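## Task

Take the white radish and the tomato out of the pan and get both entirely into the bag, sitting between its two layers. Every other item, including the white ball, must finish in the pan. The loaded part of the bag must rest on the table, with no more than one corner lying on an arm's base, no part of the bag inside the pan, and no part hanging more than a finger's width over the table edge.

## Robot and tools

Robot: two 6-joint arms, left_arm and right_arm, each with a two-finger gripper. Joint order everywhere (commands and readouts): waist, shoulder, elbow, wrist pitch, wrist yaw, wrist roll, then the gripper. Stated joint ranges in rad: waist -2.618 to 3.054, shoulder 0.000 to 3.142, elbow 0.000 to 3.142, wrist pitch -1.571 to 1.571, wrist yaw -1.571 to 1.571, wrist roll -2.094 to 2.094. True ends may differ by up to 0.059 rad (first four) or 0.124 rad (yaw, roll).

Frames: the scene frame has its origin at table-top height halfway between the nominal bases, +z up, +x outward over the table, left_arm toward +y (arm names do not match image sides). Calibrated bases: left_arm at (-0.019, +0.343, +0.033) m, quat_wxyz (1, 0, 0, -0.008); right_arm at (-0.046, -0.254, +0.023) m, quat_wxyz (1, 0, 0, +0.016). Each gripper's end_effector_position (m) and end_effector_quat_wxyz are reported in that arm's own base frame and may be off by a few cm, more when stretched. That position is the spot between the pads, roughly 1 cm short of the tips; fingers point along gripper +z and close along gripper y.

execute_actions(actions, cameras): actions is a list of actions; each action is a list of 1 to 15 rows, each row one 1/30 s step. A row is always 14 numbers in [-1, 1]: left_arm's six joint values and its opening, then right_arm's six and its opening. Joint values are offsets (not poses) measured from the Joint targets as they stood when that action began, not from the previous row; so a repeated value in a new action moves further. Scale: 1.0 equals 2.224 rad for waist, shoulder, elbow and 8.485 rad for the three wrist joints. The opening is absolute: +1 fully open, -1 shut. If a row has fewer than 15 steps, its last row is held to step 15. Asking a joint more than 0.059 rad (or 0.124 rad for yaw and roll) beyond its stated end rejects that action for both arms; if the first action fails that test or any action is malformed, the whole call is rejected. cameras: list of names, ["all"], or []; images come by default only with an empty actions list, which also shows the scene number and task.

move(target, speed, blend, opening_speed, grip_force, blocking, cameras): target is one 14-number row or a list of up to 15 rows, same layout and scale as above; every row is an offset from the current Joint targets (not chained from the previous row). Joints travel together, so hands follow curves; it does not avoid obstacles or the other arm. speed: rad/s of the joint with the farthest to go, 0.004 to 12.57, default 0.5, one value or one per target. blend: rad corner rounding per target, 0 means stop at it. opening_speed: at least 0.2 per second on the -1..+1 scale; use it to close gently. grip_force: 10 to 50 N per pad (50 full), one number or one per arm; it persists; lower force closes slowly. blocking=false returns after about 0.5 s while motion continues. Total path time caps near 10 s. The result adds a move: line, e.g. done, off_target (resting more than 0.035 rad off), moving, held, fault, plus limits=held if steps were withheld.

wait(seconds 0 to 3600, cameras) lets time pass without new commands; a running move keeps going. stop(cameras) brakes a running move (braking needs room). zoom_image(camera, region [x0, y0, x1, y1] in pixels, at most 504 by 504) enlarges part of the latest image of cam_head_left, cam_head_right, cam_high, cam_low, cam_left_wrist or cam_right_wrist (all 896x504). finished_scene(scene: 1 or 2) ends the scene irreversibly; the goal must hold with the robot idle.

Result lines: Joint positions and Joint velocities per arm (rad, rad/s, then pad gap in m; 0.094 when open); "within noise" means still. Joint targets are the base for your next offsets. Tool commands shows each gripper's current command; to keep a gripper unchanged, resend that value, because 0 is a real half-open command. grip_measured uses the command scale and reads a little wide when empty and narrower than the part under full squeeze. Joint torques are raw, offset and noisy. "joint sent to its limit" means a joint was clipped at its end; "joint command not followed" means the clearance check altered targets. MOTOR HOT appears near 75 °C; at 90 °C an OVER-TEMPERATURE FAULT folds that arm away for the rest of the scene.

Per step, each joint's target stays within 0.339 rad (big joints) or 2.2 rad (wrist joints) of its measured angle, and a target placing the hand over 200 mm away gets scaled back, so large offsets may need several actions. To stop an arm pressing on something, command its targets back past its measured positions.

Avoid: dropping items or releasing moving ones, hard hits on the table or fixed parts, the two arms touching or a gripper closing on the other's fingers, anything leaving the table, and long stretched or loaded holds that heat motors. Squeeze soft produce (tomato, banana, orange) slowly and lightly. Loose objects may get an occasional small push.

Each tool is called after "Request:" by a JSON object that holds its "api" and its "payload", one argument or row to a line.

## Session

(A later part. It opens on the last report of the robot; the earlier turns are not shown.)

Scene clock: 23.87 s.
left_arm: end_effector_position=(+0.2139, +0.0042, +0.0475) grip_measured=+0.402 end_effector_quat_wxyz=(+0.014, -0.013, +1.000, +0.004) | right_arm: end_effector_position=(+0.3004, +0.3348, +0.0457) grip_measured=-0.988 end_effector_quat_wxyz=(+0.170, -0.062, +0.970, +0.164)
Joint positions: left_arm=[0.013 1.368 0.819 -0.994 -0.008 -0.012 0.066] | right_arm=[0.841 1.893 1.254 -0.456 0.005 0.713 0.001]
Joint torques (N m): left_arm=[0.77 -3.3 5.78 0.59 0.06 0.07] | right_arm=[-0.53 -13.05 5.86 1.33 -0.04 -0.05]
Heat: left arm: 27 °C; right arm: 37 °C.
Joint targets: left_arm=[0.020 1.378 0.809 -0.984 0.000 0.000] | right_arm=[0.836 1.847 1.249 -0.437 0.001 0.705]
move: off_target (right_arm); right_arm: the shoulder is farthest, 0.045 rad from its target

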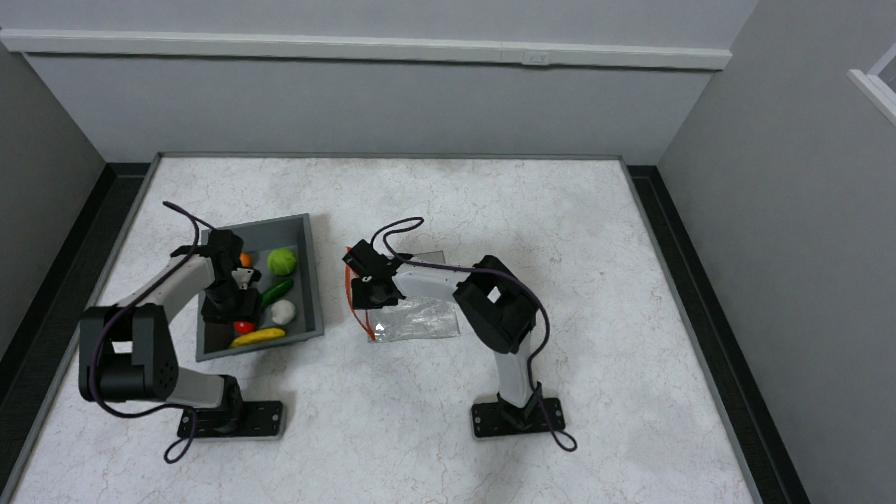

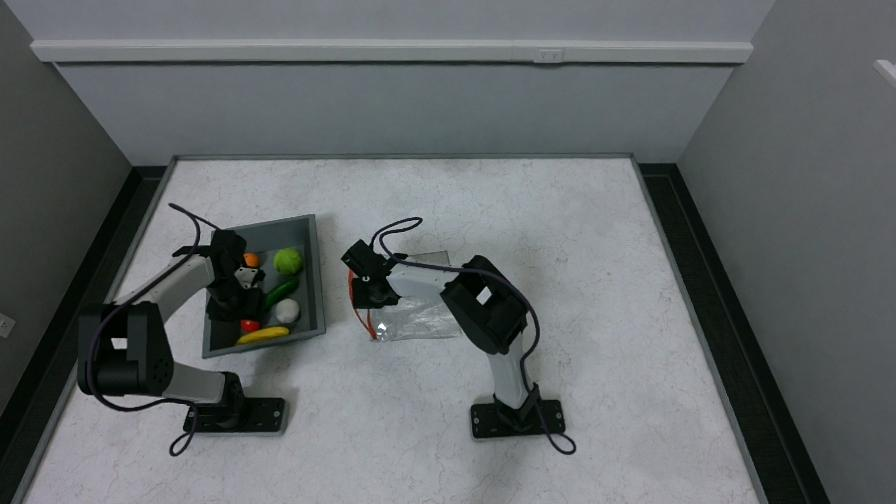

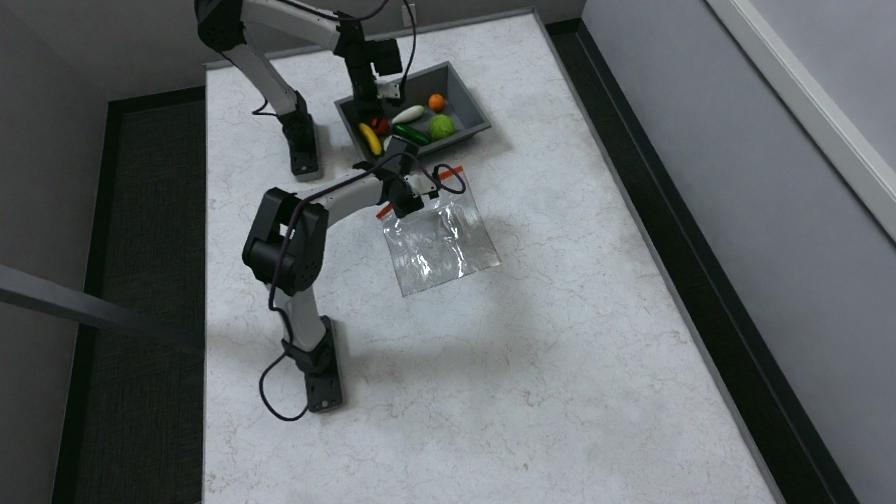

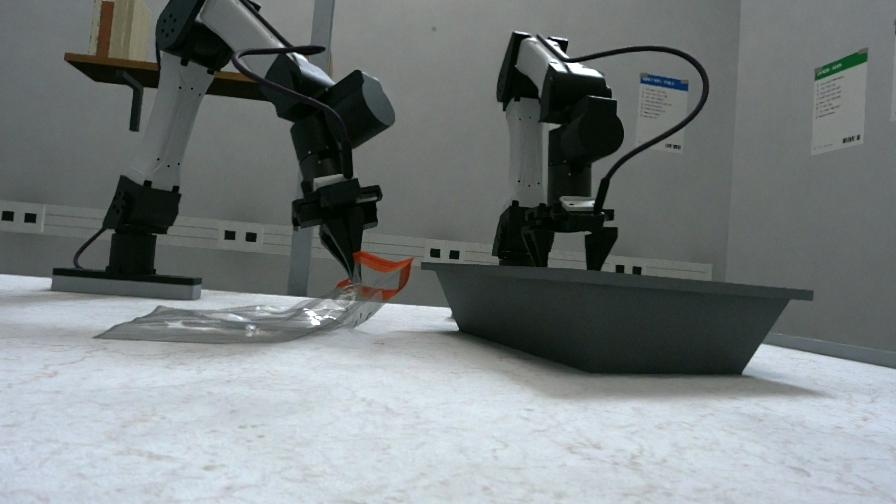

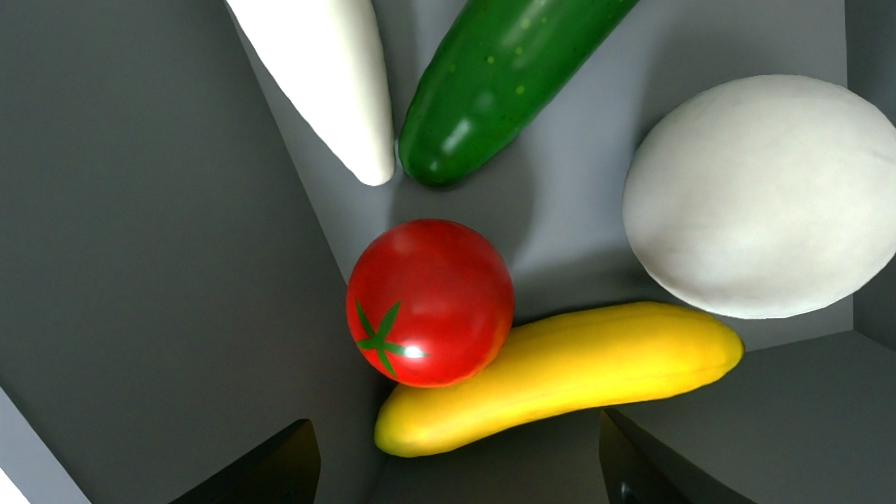

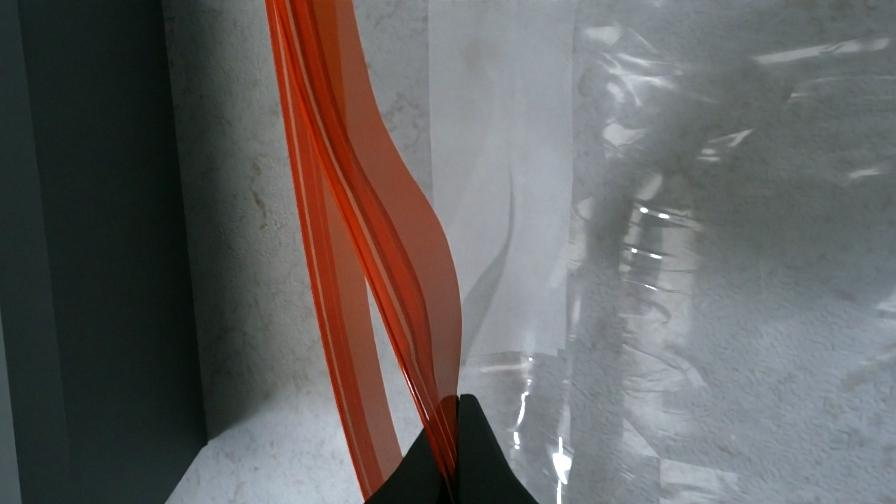

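Request:
{"api": "move", "payload": {
  "target": [0.0130,0.0603,-0.0405,0.0220,0,-0.0236,0.32,-0.0629,0.0850,0.1385,-0.0408,-0.0378,0.0088,-1],
  "speed": 0.35,
  "cameras": ["all"]
}}

Request:
{"api": "zoom_image", "payload": {
  "camera": "cam_low",
  "region": [200, 200, 520, 380]
}}

Scene clock: 28.60 s.
left_arm: end_effector_position=(+0.2173, +0.0106, +0.0016) grip_measured=+0.322 end_effector_quat_wxyz=(-0.003, -0.115, +0.993, +0.004) | right_arm: end_effector_position=(+0.3098, +0.3294, +0.0592) grip_measured=-0.988 end_effector_quat_wxyz=(+0.006, +0.013, +0.977, +0.211)
Joint positions: left_arm=[0.043 1.499 0.731 -0.808 -0.008 -0.188 0.062] | right_arm=[0.699 2.02 1.527 -0.781 -0.309 0.773 0.001]
Joint torques (N m): left_arm=[0.75 -3.73 4.96 0.51 0.04 -0.13] | right_arm=[-0.27 -8.61 9.13 0.76 -0.29 0.11]
Heat: left arm: 28 °C; right arm: 37 °C.
Joint targets: left_arm=[0.049 1.512 0.719 -0.797 0.000 -0.201] | right_arm=[0.696 2.036 1.556 -0.783 -0.320 0.780]
move: done

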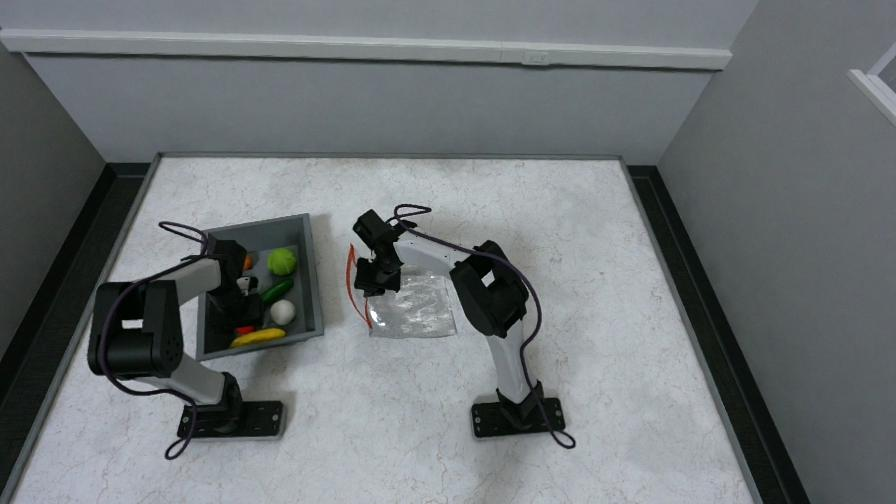

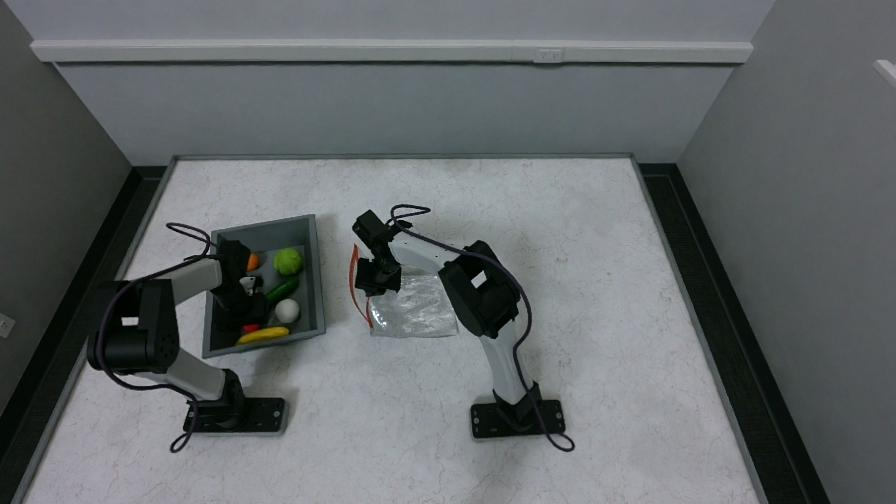

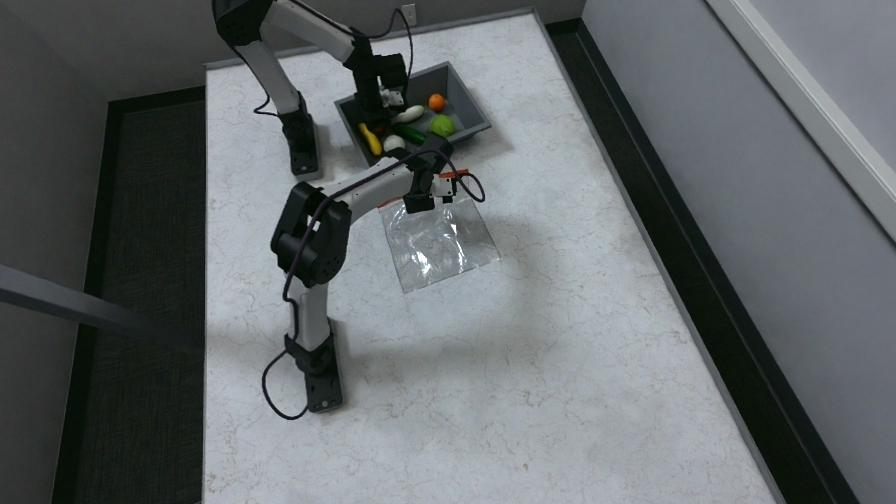

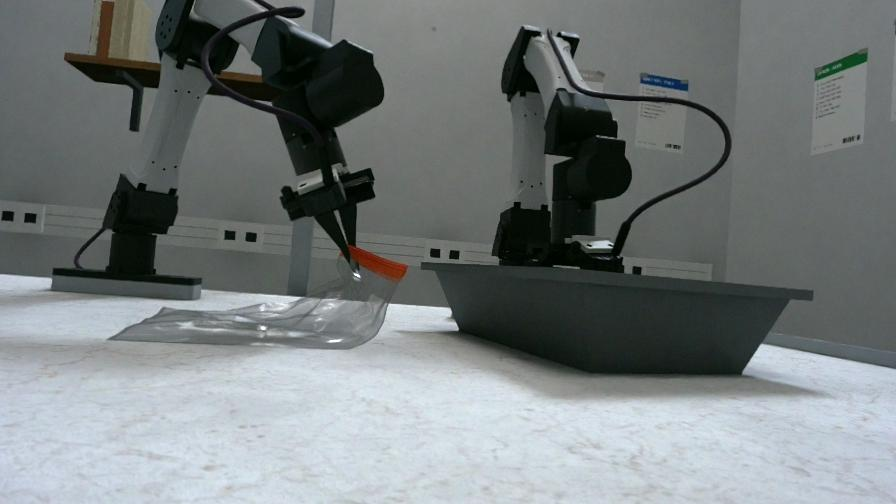

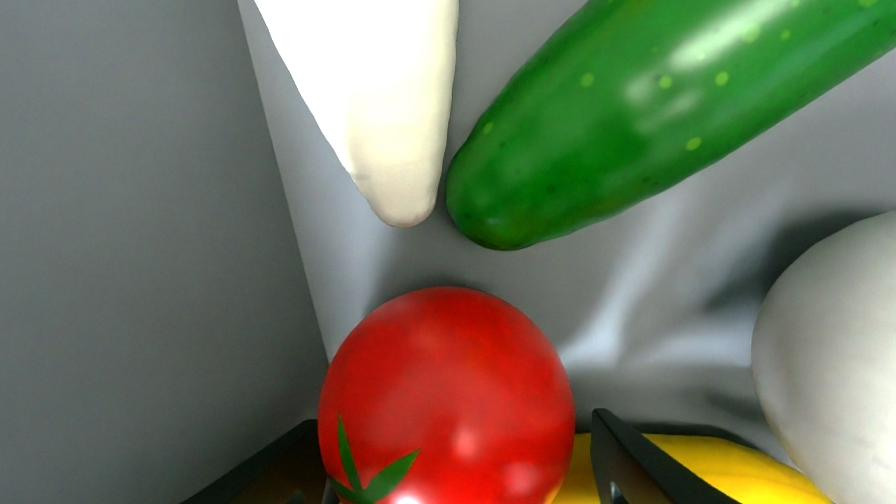

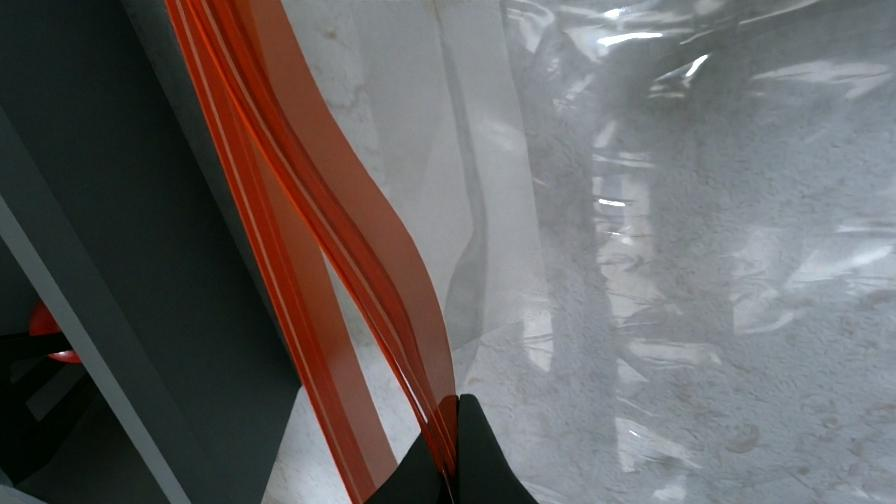

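Scaled by 1.575 from the camera's image (finer frame: 1280x720).

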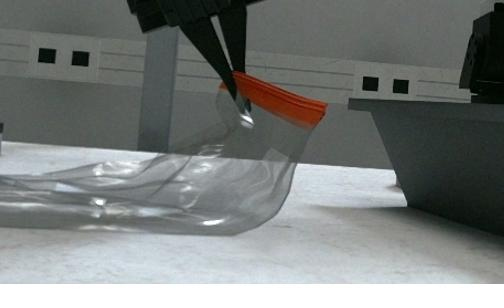

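Request:
{"api": "zoom_image", "payload": {
  "camera": "cam_head_left",
  "region": [330, 230, 430, 350]
}}

Request:
{"api": "zoom_image", "payload": {
  "camera": "cam_head_right",
  "region": [330, 230, 430, 350]
}}

Request:
{"api": "zoom_image", "payload": {
  "camera": "cam_high",
  "region": [350, 140, 500, 240]
}}

Scaled by 4.200 from the camera's image (finer frame: 1280x720).

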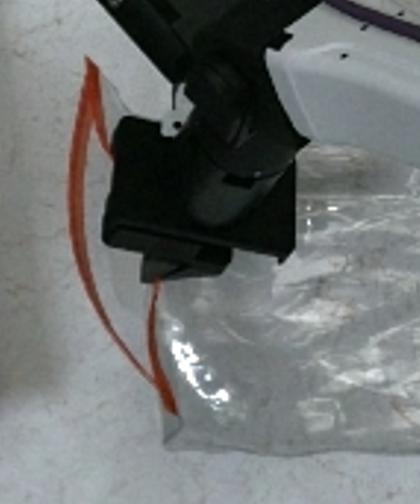

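Scaled by 4.200 from the camera's image (finer frame: 1280x720).

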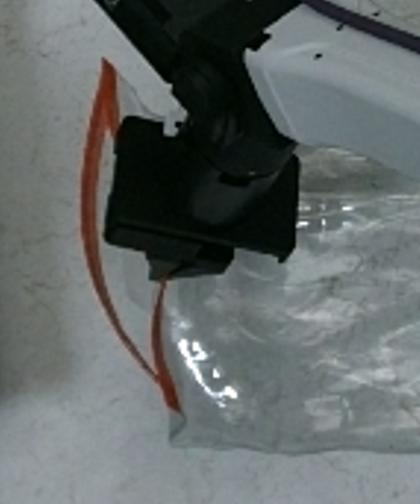

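Scaled by 3.360 from the camera's image (finer frame: 1280x720).

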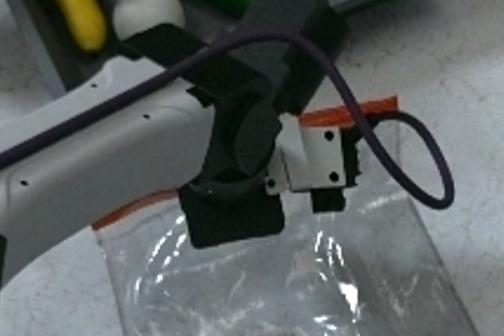

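Request:
{"api": "move", "payload": {
  "target": [
    [0,0,0,0,0,0,0.02,0,0,0,0,0,0,-1],
    [0,-0.1133,0.2118,-0.0829,0,0,0.02,-0.0778,-0.0850,-0.0971,-0.0002,-0.0065,-0.0218,-1]
  ],
  "speed": 0.45,
  "grip_force": [25,50],
  "opening_speed": 0.5,
  "cameras": ["all"]
}}

Request:
{"api": "zoom_image", "payload": {
  "camera": "cam_head_left",
  "region": [330, 230, 480, 360]
}}

Request:
{"api": "zoom_image", "payload": {
  "camera": "cam_low",
  "region": [150, 200, 470, 380]
}}

Scene clock: 36.27 s.
left_arm: end_effector_position=(+0.1874, +0.0093, +0.1540) grip_measured=+0.023 end_effector_quat_wxyz=(-0.006, -0.115, +0.993, +0.004) | right_arm: end_effector_position=(+0.3143, +0.2545, +0.0571) grip_measured=-0.988 end_effector_quat_wxyz=(+0.001, +0.016, +0.977, +0.214)
Joint positions: left_arm=[0.043 1.268 1.173 -1.489 -0.008 -0.188 0.048] | right_arm=[0.527 1.895 1.346 -0.786 -0.364 0.603 0.001]
Joint torques (N m): left_arm=[0.7 -3.95 8.64 0.23 0.06 -0.16] | right_arm=[-0.38 -13.03 5.68 0.69 -0.29 -0.08]
Heat: left arm: 28 °C; right arm: 38 °C.
Joint targets: left_arm=[0.049 1.260 1.191 -1.501 0.000 -0.201] | right_arm=[0.523 1.847 1.341 -0.785 -0.375 0.595]
grip_force (N): 25, 50
move: off_target (right_arm); right_arm: the shoulder is farthest, 0.048 rad from its target

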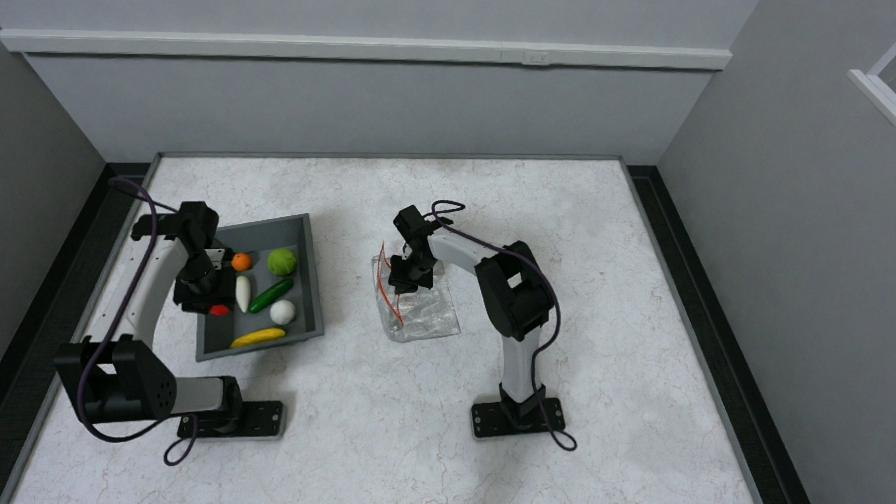

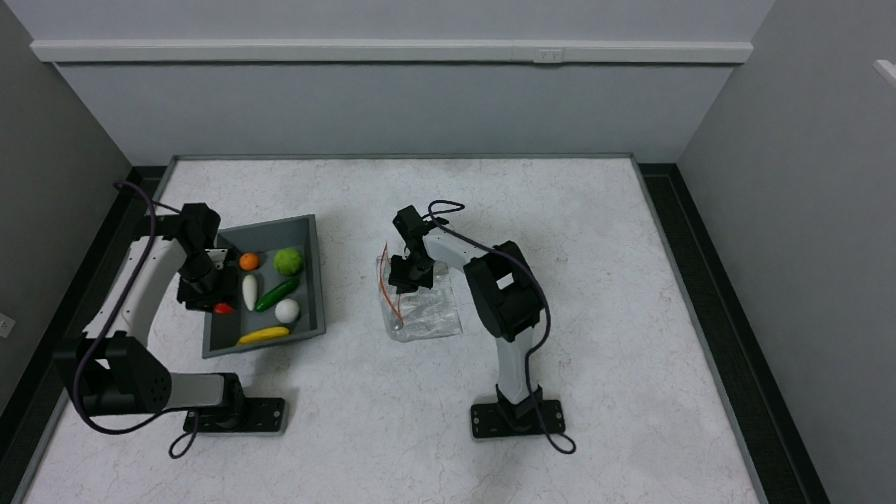

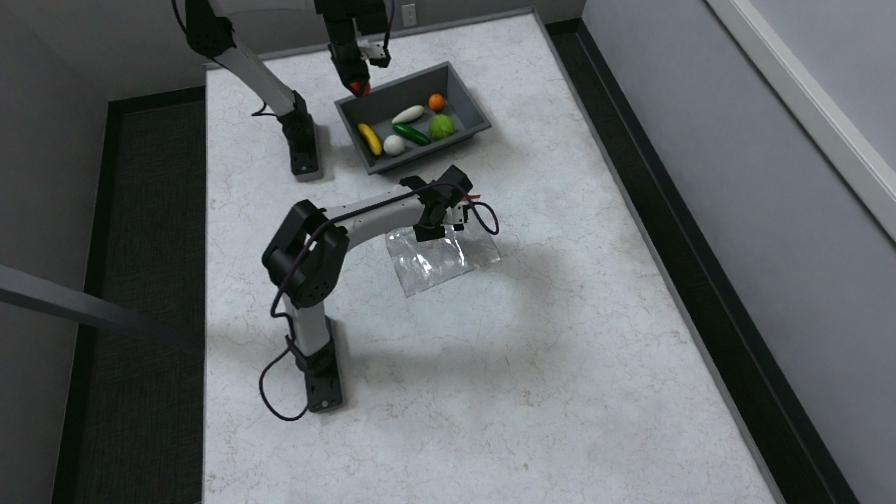

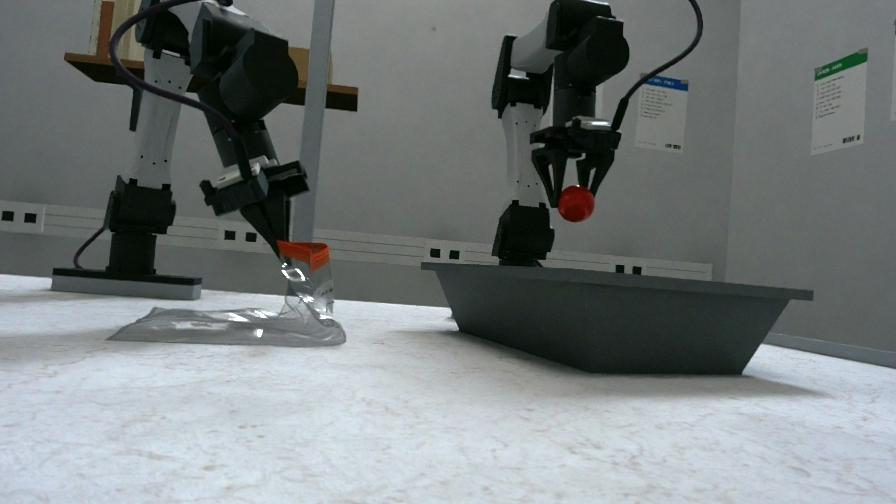

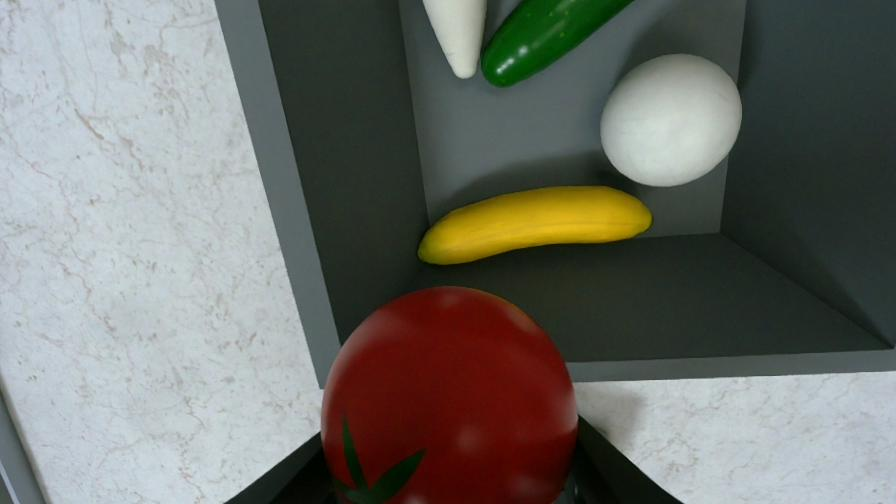

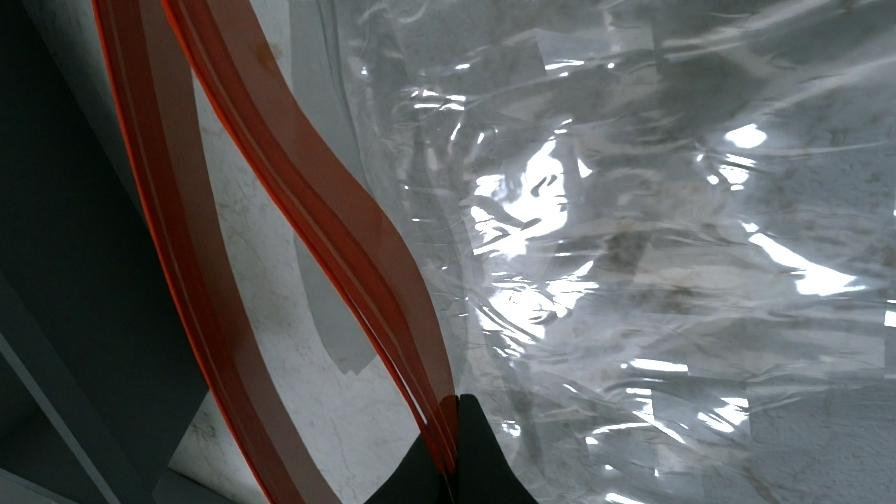

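Scaled by 3.360 from the camera's image (finer frame: 1280x720).

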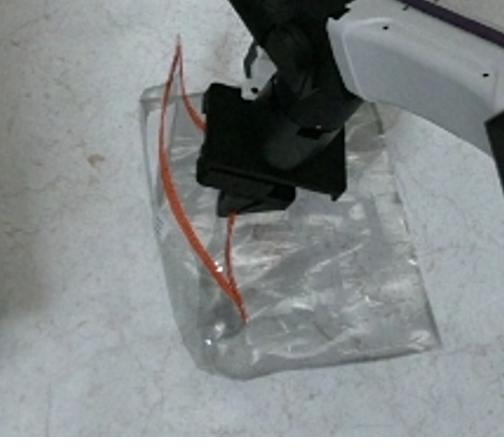

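Scaled by 1.575 from the camera's image (finer frame: 1280x720).

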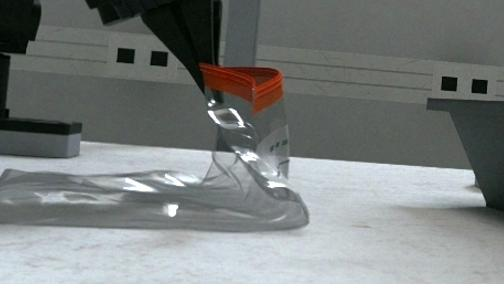

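Request:
{"api": "move", "payload": {
  "target": [-0.3210,0.2626,0.1538,0.0640,0.0403,-0.2179,0.02,0,0,0,0,0,0,-1],
  "speed": 1.2,
  "cameras": ["all"]
}}

Request:
{"api": "zoom_image", "payload": {
  "camera": "cam_low",
  "region": [150, 180, 470, 360]
}}

Request:
{"api": "zoom_image", "payload": {
  "camera": "cam_head_left",
  "region": [330, 230, 480, 360]
}}

Scene clock: 40.70 s.
left_arm: end_effector_position=(+0.2852, -0.2945, +0.1200) grip_measured=+0.023 end_effector_quat_wxyz=(-0.126, -0.600, +0.771, -0.172) | right_arm: end_effector_position=(+0.3143, +0.2545, +0.0571) grip_measured=-0.988 end_effector_quat_wxyz=(+0.001, +0.016, +0.977, +0.214)
Joint positions: left_arm=[-0.665 1.828 1.51 -0.967 0.326 -2.036 0.048] | right_arm=[0.527 1.895 1.346 -0.786 -0.364 0.603 0.001]
Joint torques (N m): left_arm=[0.23 -7.62 9.59 1.04 0.25 -0.14] | right_arm=[-0.34 -13.03 5.68 0.69 -0.28 -0.07]
Heat: left arm: 29 °C; right arm: 41 °C.
Joint targets: left_arm=[-0.665 1.844 1.532 -0.958 0.342 -2.049] | right_arm=[0.523 1.847 1.341 -0.785 -0.375 0.595]
grip_force (N): 25, 50
move: done

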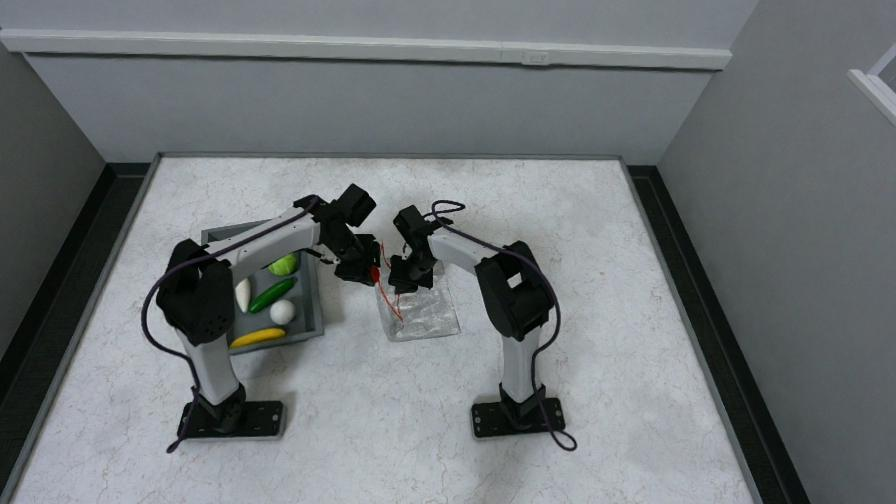

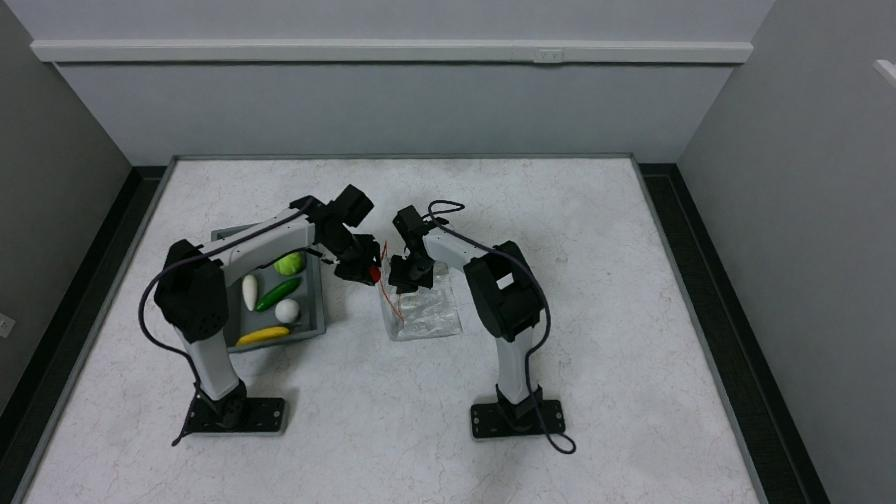

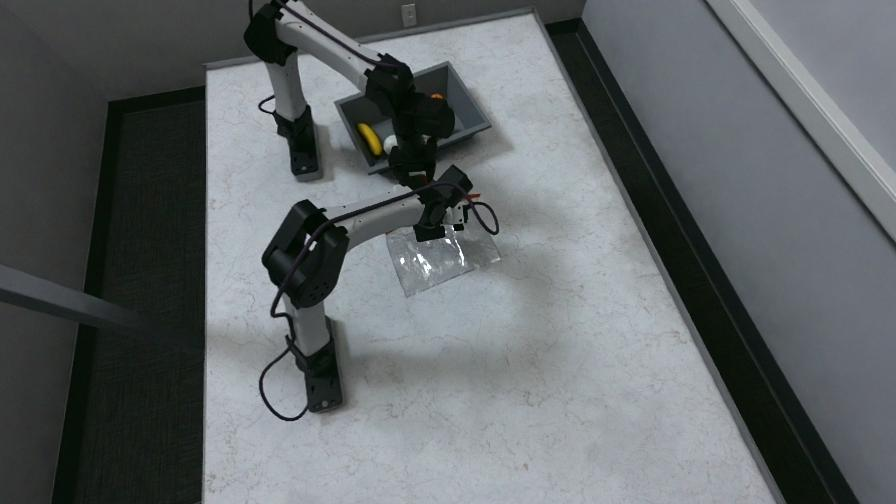

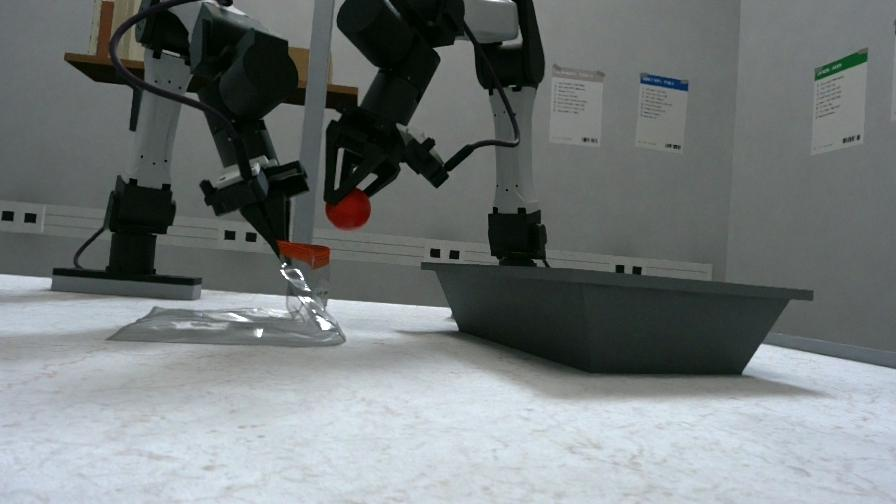

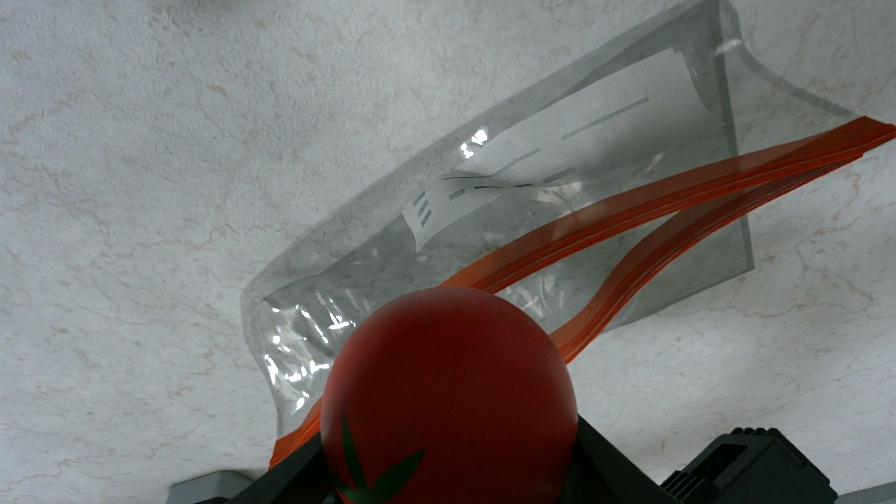

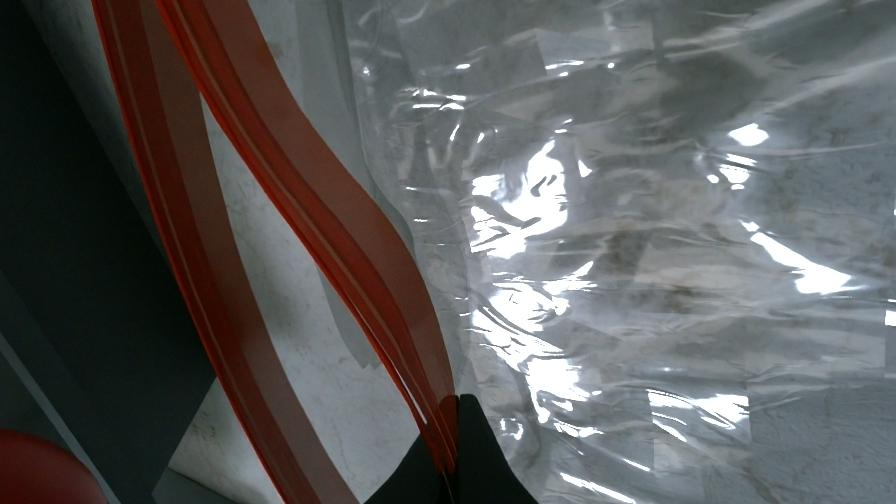

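Scaled by 1.575 from the camera's image (finer frame: 1280x720).

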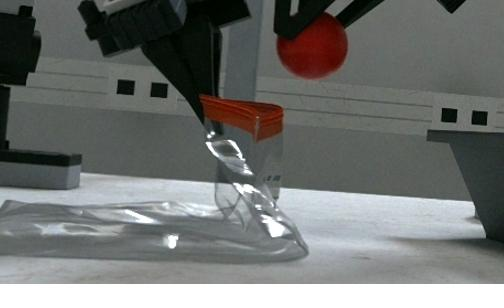

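Scaled by 3.360 from the camera's image (finer frame: 1280x720).

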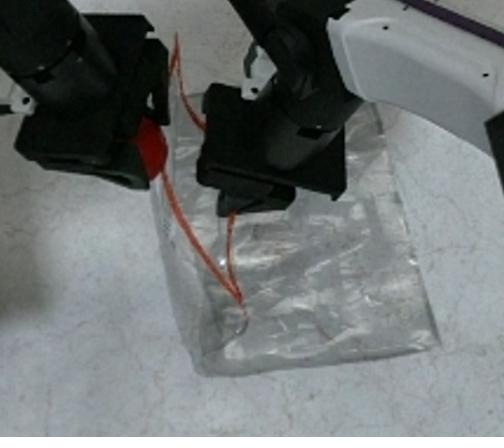

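Request:
{"api": "move", "payload": {
  "target": [-0.0229,0.0508,0.0198,0.0103,-0.0020,0,0.02,0,0,0,0,0,0,-1],
  "speed": 0.3,
  "cameras": ["cam_low","cam_head_left","cam_left_wrist","cam_right_wrist","cam_head_right"]
}}

Request:
{"api": "zoom_image", "payload": {
  "camera": "cam_low",
  "region": [200, 160, 440, 360]
}}

Request:
{"api": "zoom_image", "payload": {
  "camera": "cam_head_left",
  "region": [350, 230, 450, 350]
}}

Scene clock: 43.23 s.
left_arm: end_effector_position=(+0.2930, -0.3223, +0.0929) grip_measured=+0.023 end_effector_quat_wxyz=(-0.129, -0.586, +0.782, -0.169) | right_arm: end_effector_position=(+0.3123, +0.2517, +0.0554) grip_measured=-0.988 end_effector_quat_wxyz=(-0.003, +0.019, +0.977, +0.210)
Joint positions: left_arm=[-0.706 1.94 1.55 -0.896 0.324 -2.039 0.048] | right_arm=[0.524 1.895 1.342 -0.795 -0.364 0.603 0.001]
Joint torques (N m): left_arm=[-0.57 -8.46 10.02 1.23 0.12 -0.12] | right_arm=[-0.06 -12.9 6.09 0.72 -0.29 -0.07]
Heat: left arm: 29 °C; right arm: 42 °C.
Joint targets: left_arm=[-0.716 1.957 1.577 -0.870 0.325 -2.049] | right_arm=[0.523 1.847 1.341 -0.785 -0.375 0.595]
grip_force (N): 25, 50
move: done
Images, in order (width x height): cam_head_left 896x504, cam_head_right 896x504, cam_low 896x504, cam_left_wrist 896x504, cam_right_wrist 896x504.

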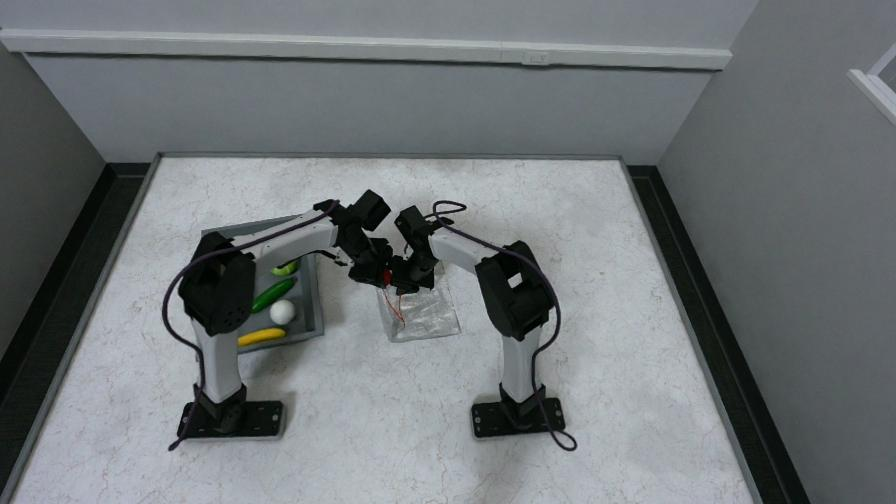

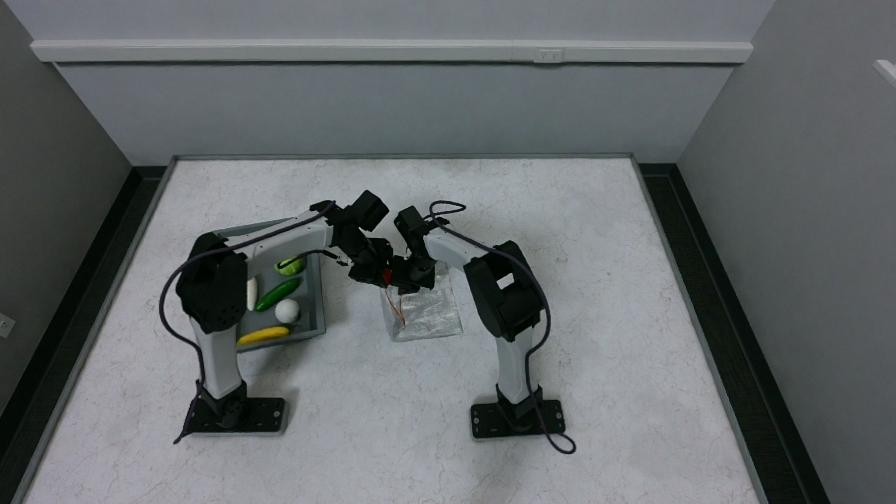

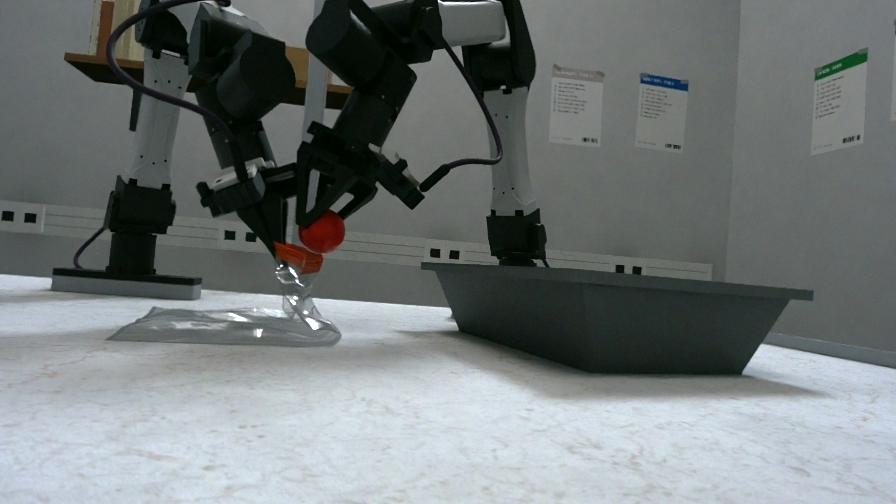

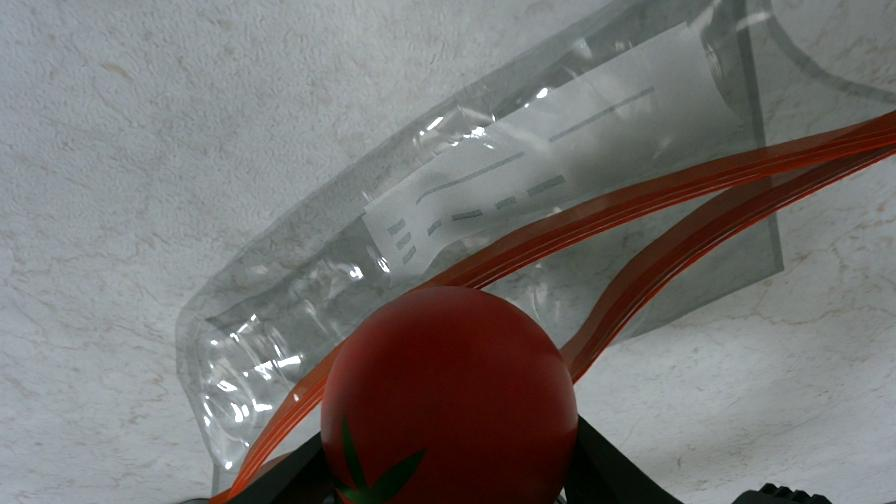

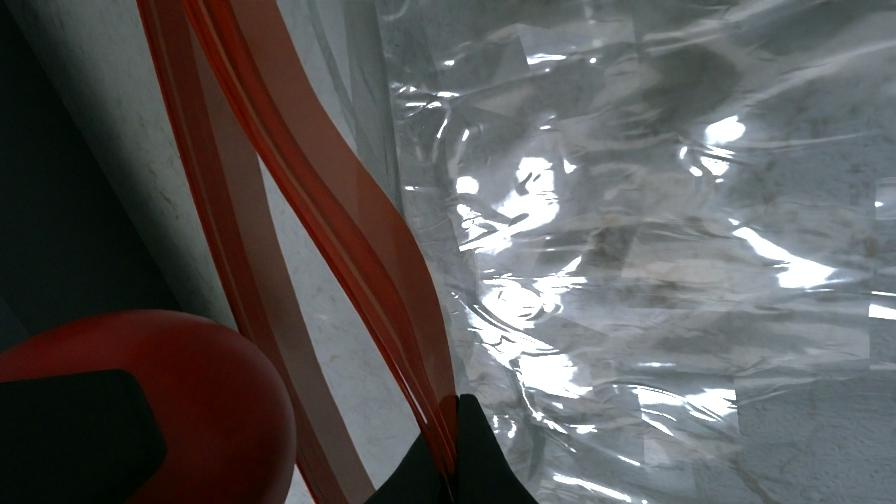

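Scaled by 2.100 from the camera's image (finer frame: 1280x720).

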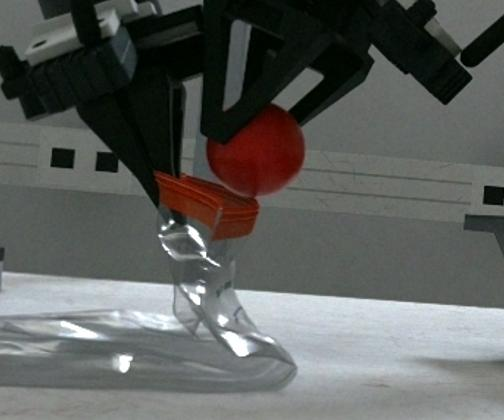

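Scaled by 4.200 from the camera's image (finer frame: 1280x720).

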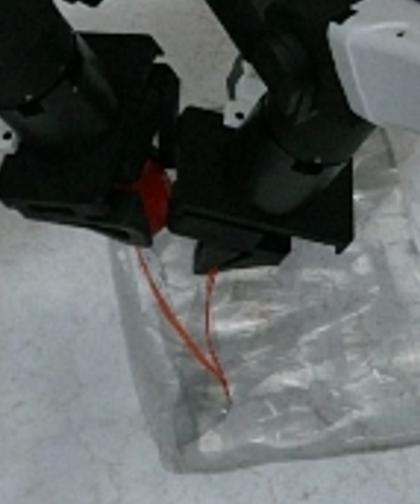

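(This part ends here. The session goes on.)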